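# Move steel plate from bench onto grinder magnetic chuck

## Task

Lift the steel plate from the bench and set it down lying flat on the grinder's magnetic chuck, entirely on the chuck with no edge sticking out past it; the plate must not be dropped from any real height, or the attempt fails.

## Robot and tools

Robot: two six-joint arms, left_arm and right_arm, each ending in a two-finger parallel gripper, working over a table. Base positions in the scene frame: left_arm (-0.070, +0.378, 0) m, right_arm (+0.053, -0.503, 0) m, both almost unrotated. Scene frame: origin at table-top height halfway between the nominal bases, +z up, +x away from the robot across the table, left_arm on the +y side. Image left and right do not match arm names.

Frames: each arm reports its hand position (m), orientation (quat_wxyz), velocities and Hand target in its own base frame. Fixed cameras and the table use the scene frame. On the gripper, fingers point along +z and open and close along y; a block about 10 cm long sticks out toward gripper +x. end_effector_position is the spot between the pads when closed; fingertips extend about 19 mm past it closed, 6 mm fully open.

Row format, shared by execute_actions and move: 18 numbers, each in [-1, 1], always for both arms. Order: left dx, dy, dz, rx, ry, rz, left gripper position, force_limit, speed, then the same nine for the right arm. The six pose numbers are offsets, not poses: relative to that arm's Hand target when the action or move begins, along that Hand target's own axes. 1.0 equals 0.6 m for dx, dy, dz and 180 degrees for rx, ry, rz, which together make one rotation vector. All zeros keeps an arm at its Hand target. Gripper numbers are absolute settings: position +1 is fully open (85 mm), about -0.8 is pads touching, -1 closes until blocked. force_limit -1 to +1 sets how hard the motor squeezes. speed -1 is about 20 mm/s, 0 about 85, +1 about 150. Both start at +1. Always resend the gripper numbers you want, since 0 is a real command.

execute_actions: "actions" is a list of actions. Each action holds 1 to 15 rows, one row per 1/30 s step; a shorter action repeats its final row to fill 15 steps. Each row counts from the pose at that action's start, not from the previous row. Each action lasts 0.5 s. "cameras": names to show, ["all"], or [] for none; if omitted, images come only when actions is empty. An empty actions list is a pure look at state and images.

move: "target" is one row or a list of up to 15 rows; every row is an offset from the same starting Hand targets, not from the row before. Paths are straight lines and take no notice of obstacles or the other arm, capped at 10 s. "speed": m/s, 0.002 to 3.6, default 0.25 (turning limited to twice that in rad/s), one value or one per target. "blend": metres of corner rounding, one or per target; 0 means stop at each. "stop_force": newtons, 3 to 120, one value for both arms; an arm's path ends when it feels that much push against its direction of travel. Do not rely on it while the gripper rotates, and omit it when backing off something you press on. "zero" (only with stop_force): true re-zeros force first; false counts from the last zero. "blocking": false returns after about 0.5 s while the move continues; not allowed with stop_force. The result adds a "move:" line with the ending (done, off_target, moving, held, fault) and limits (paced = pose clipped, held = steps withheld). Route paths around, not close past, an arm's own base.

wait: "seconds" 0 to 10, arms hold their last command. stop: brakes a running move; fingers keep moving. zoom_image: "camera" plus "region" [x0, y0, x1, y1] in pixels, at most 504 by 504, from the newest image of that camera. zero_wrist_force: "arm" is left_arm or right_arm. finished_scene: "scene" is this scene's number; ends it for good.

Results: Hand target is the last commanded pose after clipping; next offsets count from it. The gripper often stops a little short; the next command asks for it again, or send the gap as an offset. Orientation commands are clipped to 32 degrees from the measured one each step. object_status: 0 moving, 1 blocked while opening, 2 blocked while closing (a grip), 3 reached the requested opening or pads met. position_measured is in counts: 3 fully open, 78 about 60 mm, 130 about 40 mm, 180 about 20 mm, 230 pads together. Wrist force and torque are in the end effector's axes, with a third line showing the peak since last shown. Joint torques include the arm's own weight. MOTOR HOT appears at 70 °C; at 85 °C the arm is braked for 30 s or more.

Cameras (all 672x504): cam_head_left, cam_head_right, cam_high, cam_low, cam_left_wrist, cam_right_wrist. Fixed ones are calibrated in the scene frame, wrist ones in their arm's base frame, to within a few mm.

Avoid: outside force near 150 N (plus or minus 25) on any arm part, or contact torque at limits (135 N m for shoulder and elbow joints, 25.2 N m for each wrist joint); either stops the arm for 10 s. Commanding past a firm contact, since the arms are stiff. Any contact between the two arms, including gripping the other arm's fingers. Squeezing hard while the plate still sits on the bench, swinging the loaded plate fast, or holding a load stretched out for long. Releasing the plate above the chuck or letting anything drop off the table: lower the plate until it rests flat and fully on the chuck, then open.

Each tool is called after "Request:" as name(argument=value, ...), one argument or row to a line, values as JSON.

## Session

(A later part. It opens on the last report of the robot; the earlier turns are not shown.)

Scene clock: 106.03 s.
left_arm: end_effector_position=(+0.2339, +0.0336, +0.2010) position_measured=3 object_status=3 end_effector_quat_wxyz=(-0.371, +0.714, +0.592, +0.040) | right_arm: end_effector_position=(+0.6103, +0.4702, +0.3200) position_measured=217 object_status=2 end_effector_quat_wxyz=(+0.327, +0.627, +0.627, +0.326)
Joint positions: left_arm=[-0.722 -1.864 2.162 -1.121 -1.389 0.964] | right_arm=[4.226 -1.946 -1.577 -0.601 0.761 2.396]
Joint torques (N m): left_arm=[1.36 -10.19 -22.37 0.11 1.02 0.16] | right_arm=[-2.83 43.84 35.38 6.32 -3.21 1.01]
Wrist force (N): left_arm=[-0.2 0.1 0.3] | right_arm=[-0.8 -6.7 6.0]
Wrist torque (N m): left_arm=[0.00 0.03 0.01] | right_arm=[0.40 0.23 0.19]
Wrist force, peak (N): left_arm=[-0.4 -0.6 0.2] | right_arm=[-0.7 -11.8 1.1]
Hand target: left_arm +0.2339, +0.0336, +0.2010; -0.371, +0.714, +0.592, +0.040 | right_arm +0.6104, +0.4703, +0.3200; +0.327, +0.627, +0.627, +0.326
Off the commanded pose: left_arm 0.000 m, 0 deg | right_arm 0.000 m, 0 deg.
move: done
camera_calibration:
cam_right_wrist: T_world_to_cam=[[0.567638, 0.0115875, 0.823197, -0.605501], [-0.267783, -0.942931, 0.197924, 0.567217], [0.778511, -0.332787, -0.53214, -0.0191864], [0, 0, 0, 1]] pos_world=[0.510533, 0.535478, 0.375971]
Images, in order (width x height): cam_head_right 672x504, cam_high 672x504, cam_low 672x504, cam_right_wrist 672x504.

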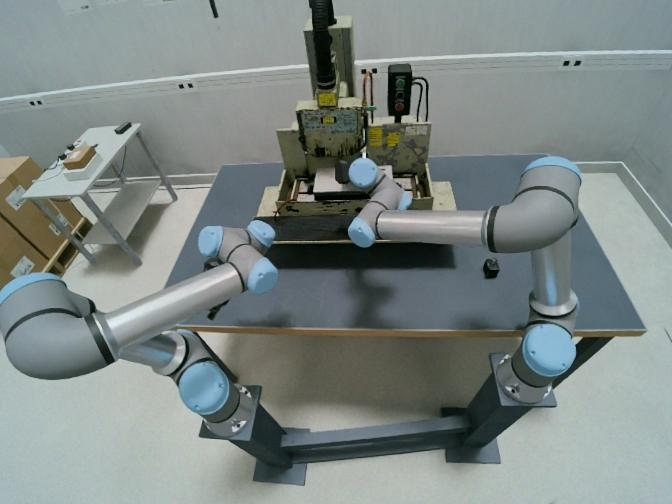

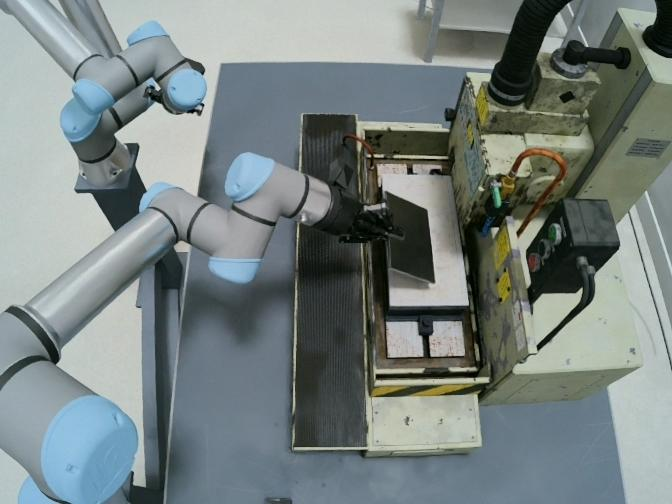

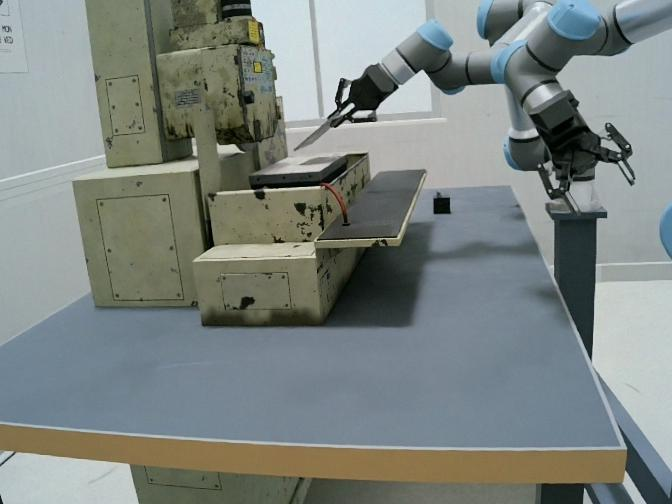

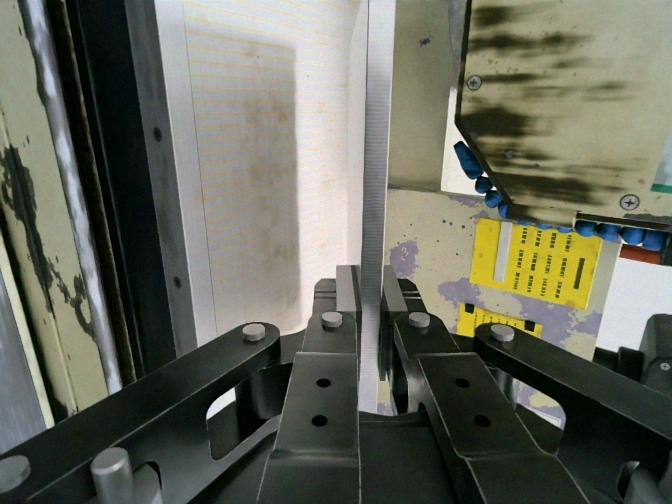

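Request:
move(
  target=[0,0,0,0,0,0,1,1,1,0,-0.021,0.0717,0,0,0,-1,1,-1],
  speed=0.06,
)

Request:
move(
  target=[0,0,0,0,0,0,1,1,1,0,-0.041,0.0287,0,0,0,-1,1,-1],
  speed=0.012,
  stop_force=4,
  cameras=["cam_low","cam_right_wrist","cam_high"],
)

Request:
zoom_image(
  camera="cam_low",
  region=[220, 100, 460, 250],
)

Request:
zoom_image(
  camera="cam_high",
  region=[280, 110, 500, 330],
)

Scene clock: 112.43 s.
left_arm: end_effector_position=(+0.2339, +0.0336, +0.2010) position_measured=3 object_status=3 end_effector_quat_wxyz=(-0.371, +0.714, +0.592, +0.040) | right_arm: end_effector_position=(+0.6384, +0.4702, +0.2851) position_measured=217 object_status=2 end_effector_quat_wxyz=(+0.327, +0.627, +0.627, +0.326)
Joint positions: left_arm=[-0.722 -1.864 2.162 -1.121 -1.389 0.964] | right_arm=[4.185 -2.027 -1.562 -0.5 0.784 2.349]
Joint torques (N m): left_arm=[1.23 -9.99 -23.2 0.23 1.52 0.41] | right_arm=[4.29 27.93 -0.23 -3.63 5.04 2.42]
Wrist force (N): left_arm=[0.0 0.0 0.4] | right_arm=[7.1 18.8 -12.5]
Wrist torque (N m): left_arm=[-0.01 -0.01 0.01] | right_arm=[-2.17 0.27 0.32]
Wrist force, peak (N): left_arm=[-0.5 -0.4 0.0] | right_arm=[-2.9 16.5 -29.9]
Hand target: left_arm +0.2339, +0.0336, +0.2010; -0.371, +0.714, +0.592, +0.040 | right_arm +0.6384, +0.4702, +0.2850; +0.327, +0.627, +0.627, +0.326
Off the commanded pose: left_arm 0.000 m, 0 deg | right_arm 0.000 m, 0 deg.
move: done

Scene clock: 113.50 s.
left_arm: end_effector_position=(+0.2339, +0.0336, +0.2010) position_measured=3 object_status=3 end_effector_quat_wxyz=(-0.371, +0.714, +0.592, +0.040) | right_arm: end_effector_position=(+0.6384, +0.4702, +0.2848) position_measured=217 object_status=2 end_effector_quat_wxyz=(+0.327, +0.627, +0.627, +0.326)
Joint positions: left_arm=[-0.722 -1.864 2.162 -1.121 -1.389 0.964] | right_arm=[4.185 -2.027 -1.563 -0.499 0.784 2.349]
Joint torques (N m): left_arm=[0.85 -9.72 -22.83 0.19 1.05 0.42] | right_arm=[-10.79 27.38 14.48 -4.25 5.16 0.35]
Wrist force (N): left_arm=[-0.3 -0.3 -0.1] | right_arm=[-0.3 19.2 -19.9]
Wrist torque (N m): left_arm=[-0.06 0.04 0.02] | right_arm=[-2.15 0.39 0.31]
Wrist force, peak (N): left_arm=[-0.6 0.2 0.0] | right_arm=[-1.2 20.6 -33.5]
Hand target: left_arm +0.2339, +0.0336, +0.2010; -0.371, +0.714, +0.592, +0.040 | right_arm +0.6384, +0.4702, +0.2848; +0.327, +0.627, +0.627, +0.326 (not the last commanded pose)
Off the commanded pose: left_arm 0.000 m, 0 deg | right_arm 0.030 m, 0 deg.
move: contact (right_arm)
camera_calibration:
cam_right_wrist: T_world_to_cam=[[0.567592, 0.0114329, 0.823231, -0.59246], [-0.267804, -0.942964, 0.197738, 0.581687], [0.778537, -0.332699, -0.532157, -0.0598292], [0, 0, 0, 1]] pos_world=[0.538633, 0.535378, 0.340871]
Images, in order (width x height): cam_high 672x504, cam_low 672x504, cam_right_wrist 672x504.

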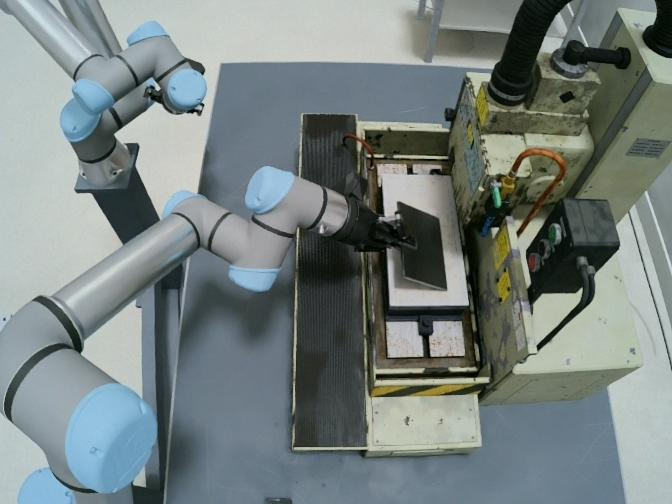

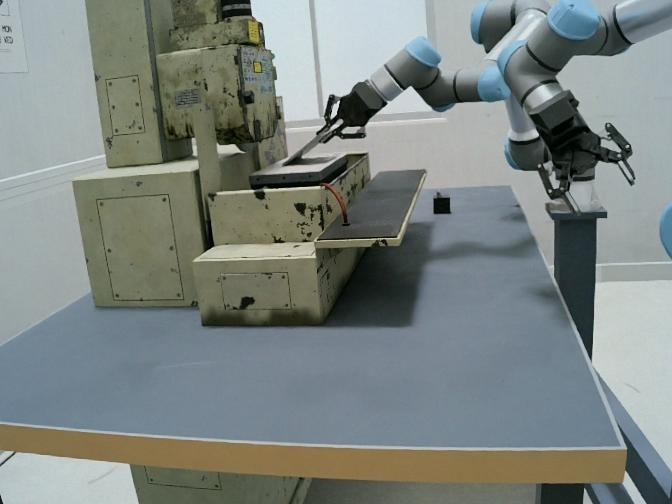

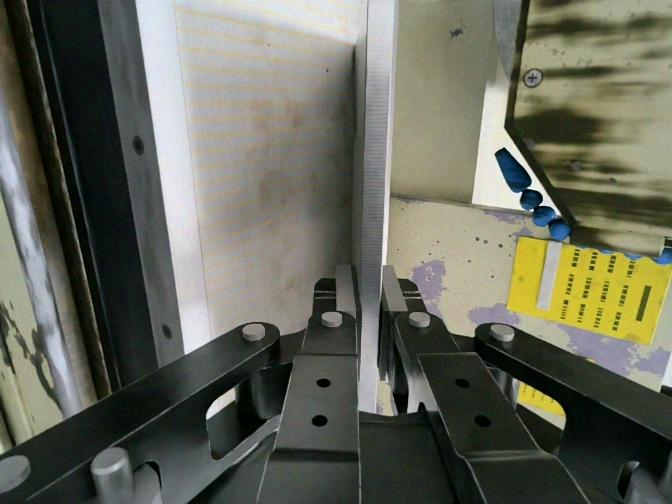

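Scaled by 2.100 from the camera's 672x504 image, which has a finer 960x720 frame.

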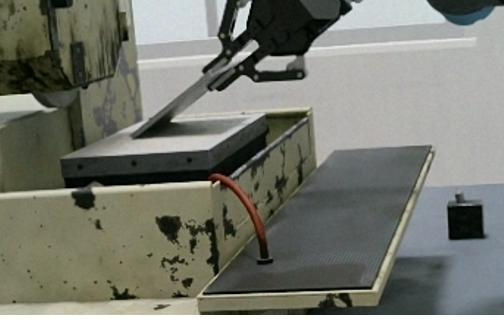

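Scaled by 2.291 from the camera's 672x504 image, which has a finer 960x720 frame.

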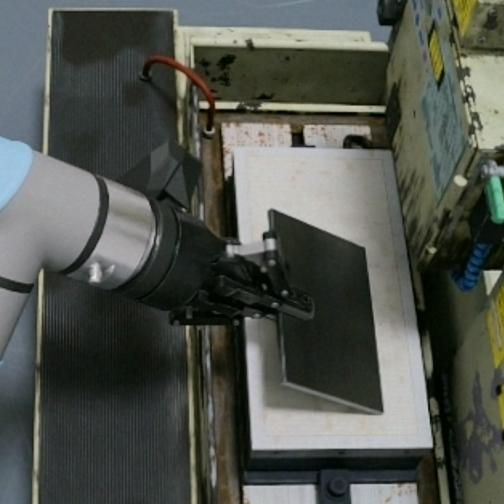

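Request:
move(
  target=[
    [0,0,0,0,0,0,1,1,1,0,0.0034,-0.0024,0,0,0,-1,1,-1],
    [0,0,0,0,0,0,1,1,1,0,0.0034,-0.0024,0,0,0,-0.35,1,-1],
  ],
  speed=0.03,
)

Request:
move(
  target=[0,0,0,0,0,0,1,1,1,0,-0.034,0.024,0,0,0,-0.35,1,-1],
  speed=0.03,
  stop_force=15,
  cameras=["cam_low","cam_right_wrist","cam_high"],
)

Request:
zoom_image(
  camera="cam_low",
  region=[220, 100, 460, 250],
)

Request:
zoom_image(
  camera="cam_high",
  region=[280, 110, 500, 330],
)

Scene clock: 120.77 s.
left_arm: end_effector_position=(+0.2339, +0.0336, +0.2010) position_measured=3 object_status=3 end_effector_quat_wxyz=(-0.371, +0.714, +0.592, +0.040) | right_arm: end_effector_position=(+0.6384, +0.4702, +0.2873) position_measured=173 object_status=0 end_effector_quat_wxyz=(+0.327, +0.627, +0.627, +0.326)
Joint positions: left_arm=[-0.722 -1.864 2.162 -1.121 -1.389 0.964] | right_arm=[4.185 -2.024 -1.56 -0.505 0.784 2.349]
Joint torques (N m): left_arm=[2.39 -8.95 -22.18 0.41 1.48 0.53] | right_arm=[5 54.82 26.36 6.19 -4.78 0.12]
Wrist force (N): left_arm=[-0.2 -0.1 0.5] | right_arm=[-1.5 -1.8 3.3]
Wrist torque (N m): left_arm=[-0.03 0.02 0.01] | right_arm=[0.38 0.41 0.31]
Wrist force, peak (N): left_arm=[-0.5 -0.2 -0.4] | right_arm=[-0.2 20.0 -20.4]
Hand target: left_arm +0.2339, +0.0336, +0.2010; -0.371, +0.714, +0.592, +0.040 | right_arm +0.6384, +0.4702, +0.2873; +0.327, +0.627, +0.627, +0.326
Off the commanded pose: left_arm 0.000 m, 0 deg | right_arm 0.000 m, 0 deg.
move: done

Scene clock: 122.63 s.
left_arm: end_effector_position=(+0.2339, +0.0336, +0.2010) position_measured=3 object_status=3 end_effector_quat_wxyz=(-0.371, +0.714, +0.592, +0.040) | right_arm: end_effector_position=(+0.6385, +0.4702, +0.2624) position_measured=173 object_status=3 end_effector_quat_wxyz=(+0.327, +0.627, +0.627, +0.326)
Joint positions: left_arm=[-0.722 -1.864 2.162 -1.121 -1.389 0.964] | right_arm=[4.185 -2.051 -1.59 -0.448 0.784 2.348]
Joint torques (N m): left_arm=[1.19 -9.93 -21.9 0.29 1.66 0.59] | right_arm=[-6.78 56.24 31.63 3.1 1.16 -2.23]
Wrist force (N): left_arm=[-0.2 -0.1 0.1] | right_arm=[-3.1 -1.6 2.6]
Wrist torque (N m): left_arm=[-0.02 0.03 0.01] | right_arm=[0.39 0.54 0.30]
Wrist force, peak (N): left_arm=[-0.5 -0.2 0.1] | right_arm=[-2.9 -2.6 3.0]
Hand target: left_arm +0.2339, +0.0336, +0.2010; -0.371, +0.714, +0.592, +0.040 | right_arm +0.6385, +0.4702, +0.2624; +0.327, +0.627, +0.627, +0.326
Off the commanded pose: left_arm 0.000 m, 0 deg | right_arm 0.000 m, 0 deg.
move: done
camera_calibration:
cam_right_wrist: T_world_to_cam=[[0.567614, 0.0115102, 0.823214, -0.574042], [-0.267757, -0.942963, 0.197806, 0.586115], [0.778537, -0.332699, -0.532157, -0.0718805], [0, 0, 0, 1]] pos_world=[0.538733, 0.535378, 0.318371]
Images, in order (width x height): cam_high 672x504, cam_low 672x504, cam_right_wrist 672x504.

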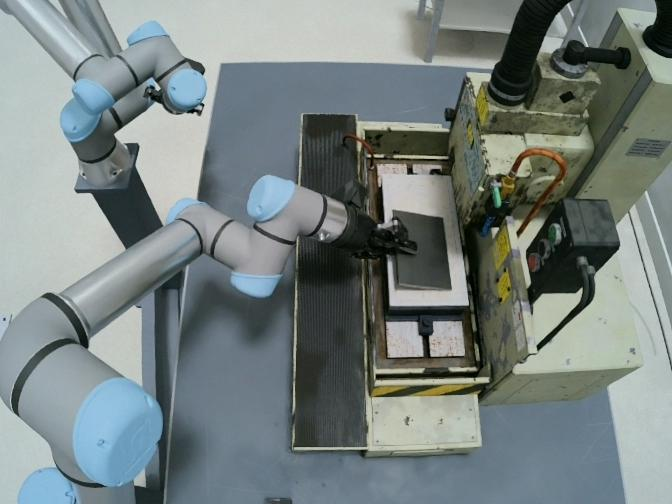

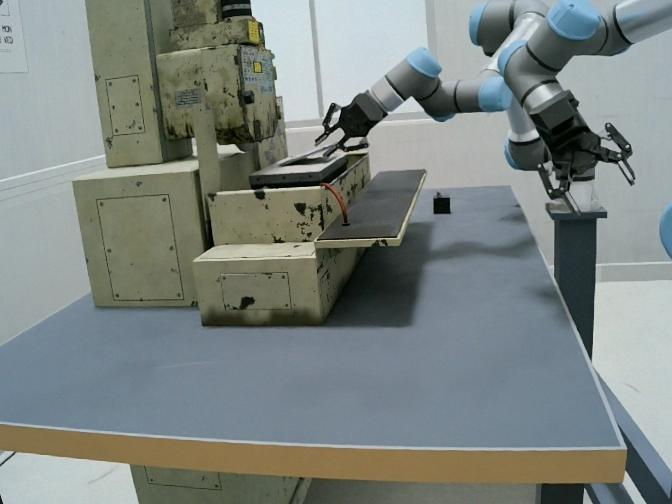

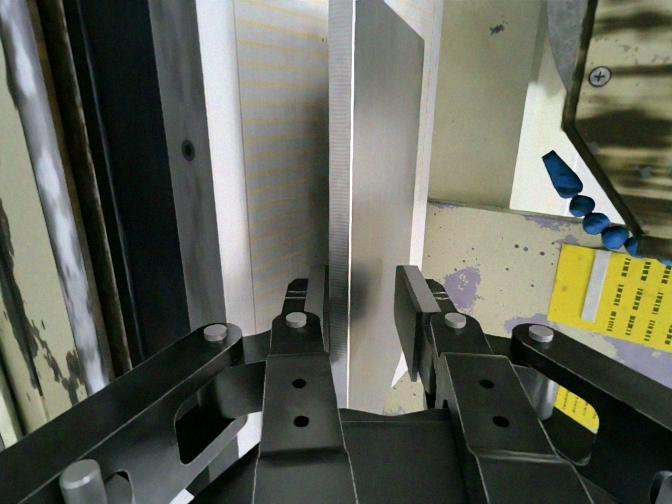

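Scaled by 2.100 from the camera's 672x504 image, which has a finer 960x720 frame.

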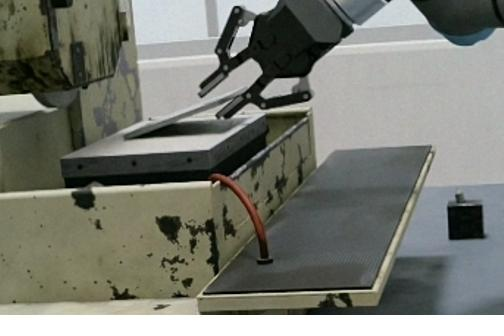

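Scaled by 2.291 from the camera's 672x504 image, which has a finer 960x720 frame.

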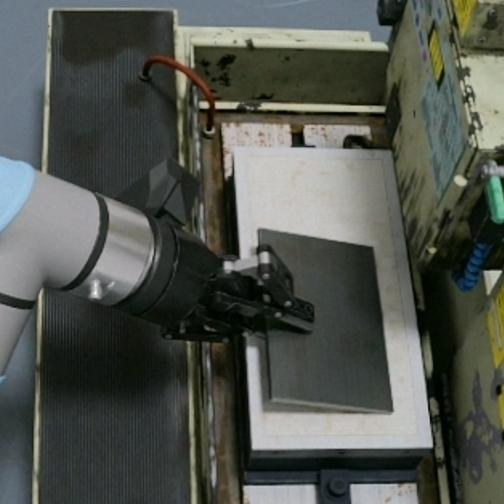

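Request:
move(
  target=[0,0,0,0,0,0,1,1,1,0,-0.024,0.017,0,0,0,-0.35,1,-1],
  speed=0.02,
  stop_force=6,
)

Request:
move(
  target=[0,0,0,0,0,0,1,1,1,0,-0.0389,-0.0636,0,0,0,-0.35,1,-1],
  speed=0.03,
  cameras=["cam_low","cam_right_wrist","cam_high"],
)

Request:
zoom_image(
  camera="cam_low",
  region=[220, 100, 460, 250],
)

Request:
zoom_image(
  camera="cam_high",
  region=[280, 110, 500, 330],
)

Scene clock: 129.33 s.
left_arm: end_effector_position=(+0.2339, +0.0336, +0.2010) position_measured=3 object_status=3 end_effector_quat_wxyz=(-0.371, +0.714, +0.592, +0.040) | right_arm: end_effector_position=(+0.6385, +0.4702, +0.2560) position_measured=173 object_status=3 end_effector_quat_wxyz=(+0.327, +0.627, +0.627, +0.326)
Joint positions: left_arm=[-0.722 -1.864 2.162 -1.121 -1.389 0.964] | right_arm=[4.185 -2.059 -1.597 -0.434 0.784 2.348]
Joint torques (N m): left_arm=[0.87 -9.6 -21.95 0.24 1.75 0.54] | right_arm=[-4.28 54.02 30.1 5.49 0.95 -0.98]
Wrist force (N): left_arm=[-0.3 0.0 0.3] | right_arm=[-1.2 1.3 2.1]
Wrist torque (N m): left_arm=[-0.01 0.05 0.01] | right_arm=[0.30 0.46 0.33]
Wrist force, peak (N): left_arm=[-0.8 0.0 0.3] | right_arm=[-3.4 8.2 -13.4]
Hand target: left_arm +0.2339, +0.0336, +0.2010; -0.371, +0.714, +0.592, +0.040 | right_arm +0.6385, +0.4702, +0.2560; +0.327, +0.627, +0.627, +0.326 (not the last commanded pose)
Off the commanded pose: left_arm 0.000 m, 0 deg | right_arm 0.011 m, 0 deg.
move: contact (right_arm)

Scene clock: 131.10 s.
left_arm: end_effector_position=(+0.2339, +0.0336, +0.2010) position_measured=3 object_status=3 end_effector_quat_wxyz=(-0.371, +0.714, +0.592, +0.040) | right_arm: end_effector_position=(+0.5938, +0.4702, +0.2588) position_measured=173 object_status=3 end_effector_quat_wxyz=(+0.327, +0.627, +0.627, +0.326) end_effector_velocity=(+0.003, -0.001, +0.000) end_effector_angular_velocity=(-0.004, -0.001, +0.000)
Joint positions: left_arm=[-0.722 -1.864 2.162 -1.121 -1.389 0.964] | right_arm=[4.25 -1.982 -1.693 -0.47 0.747 2.426]
Joint velocities: left_arm=[within noise] | right_arm=[-0.004 -0.004 0.004 0.002 0 -0.007]
Joint torques (N m): left_arm=[0.95 -10.93 -23.59 0.41 1.57 0.5] | right_arm=[-7.33 36.29 29.01 5.27 -1.02 -2.28]
Wrist force (N): left_arm=[0.0 0.1 0.0] | right_arm=[-2.4 1.8 1.1]
Wrist torque (N m): left_arm=[0.00 0.00 0.00] | right_arm=[0.40 0.52 0.23]
Wrist force, peak (N): left_arm=[-0.6 -0.2 -0.1] | right_arm=[-2.4 -3.1 2.7]
Hand target: left_arm +0.2339, +0.0336, +0.2010; -0.371, +0.714, +0.592, +0.040 | right_arm +0.5939, +0.4702, +0.2587; +0.327, +0.627, +0.627, +0.326
Off the commanded pose: left_arm 0.000 m, 0 deg | right_arm 0.000 m, 0 deg.
move: done
camera_calibration:
cam_right_wrist: T_world_to_cam=[[0.567561, 0.0113257, 0.823253, -0.545538], [-0.267942, -0.942933, 0.197695, 0.574943], [0.778512, -0.332789, -0.532138, -0.0388636], [0, 0, 0, 1]] pos_world=[0.493934, 0.535378, 0.314771]
Images, in order (width x height): cam_high 672x504, cam_low 672x504, cam_right_wrist 672x504.

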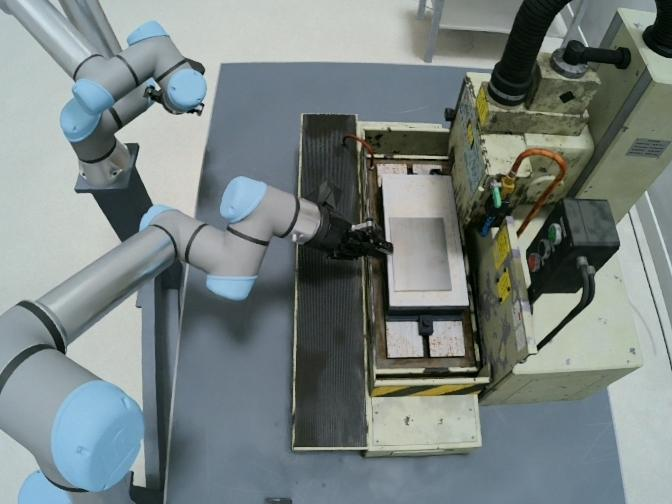

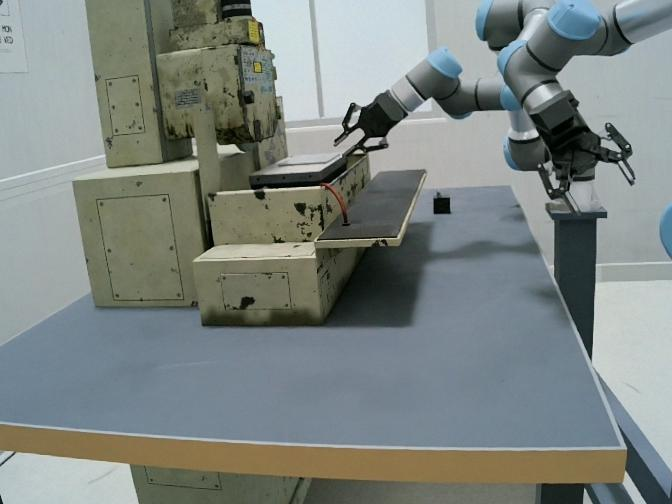

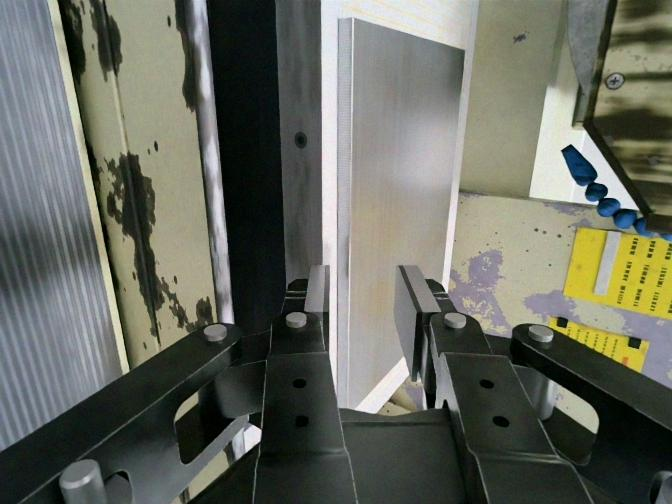

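Scaled by 2.100 from the camera's 672x504 image, which has a finer 960x720 frame.

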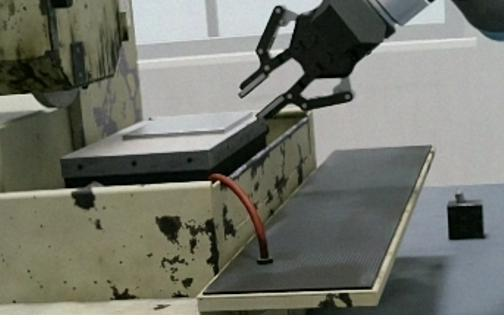

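Scaled by 2.291 from the camera's 672x504 image, which has a finer 960x720 frame.

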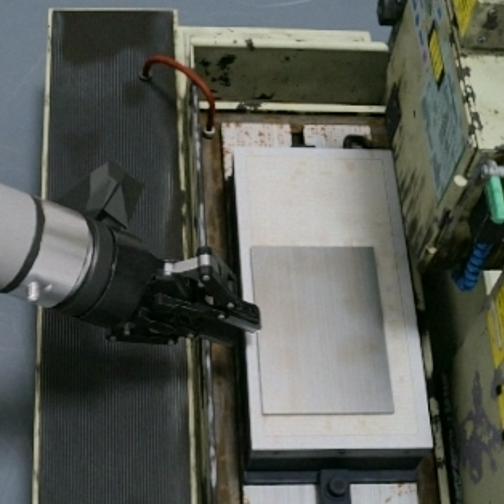

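Request:
move(
  target=[0,0,0,0,0,0,1,1,1,0,0,-0.13,0,0,0,-0.35,1,-1],
  speed=0.15,
)

Request:
finished_scene(
  scene=2,
)

Scene clock: 134.30 s.
left_arm: end_effector_position=(+0.2339, +0.0336, +0.2010) position_measured=3 object_status=3 end_effector_quat_wxyz=(-0.371, +0.714, +0.592, +0.040) | right_arm: end_effector_position=(+0.5300, +0.4702, +0.3034) position_measured=173 object_status=3 end_effector_quat_wxyz=(+0.327, +0.627, +0.627, +0.326)
Joint positions: left_arm=[-0.722 -1.864 2.162 -1.121 -1.389 0.964] | right_arm=[4.352 -1.83 -1.753 -0.664 0.697 2.56]
Joint torques (N m): left_arm=[0.63 -9.34 -22.57 0.68 1.73 0.71] | right_arm=[2.47 43.73 29.02 2.41 1.35 -0.42]
Wrist force (N): left_arm=[0.1 -0.1 0.1] | right_arm=[-2.6 1.9 1.0]
Wrist torque (N m): left_arm=[-0.02 -0.01 0.01] | right_arm=[0.41 0.51 0.37]
Wrist force, peak (N): left_arm=[-0.6 0.2 0.2] | right_arm=[-2.8 2.0 3.0]
Hand target: left_arm +0.2339, +0.0336, +0.2010; -0.371, +0.714, +0.592, +0.040 | right_arm +0.5300, +0.4702, +0.3035; +0.327, +0.627, +0.627, +0.326
Off the commanded pose: left_arm 0.000 m, 0 deg | right_arm 0.000 m, 0 deg.
move: done

The scene is finished: the task was done.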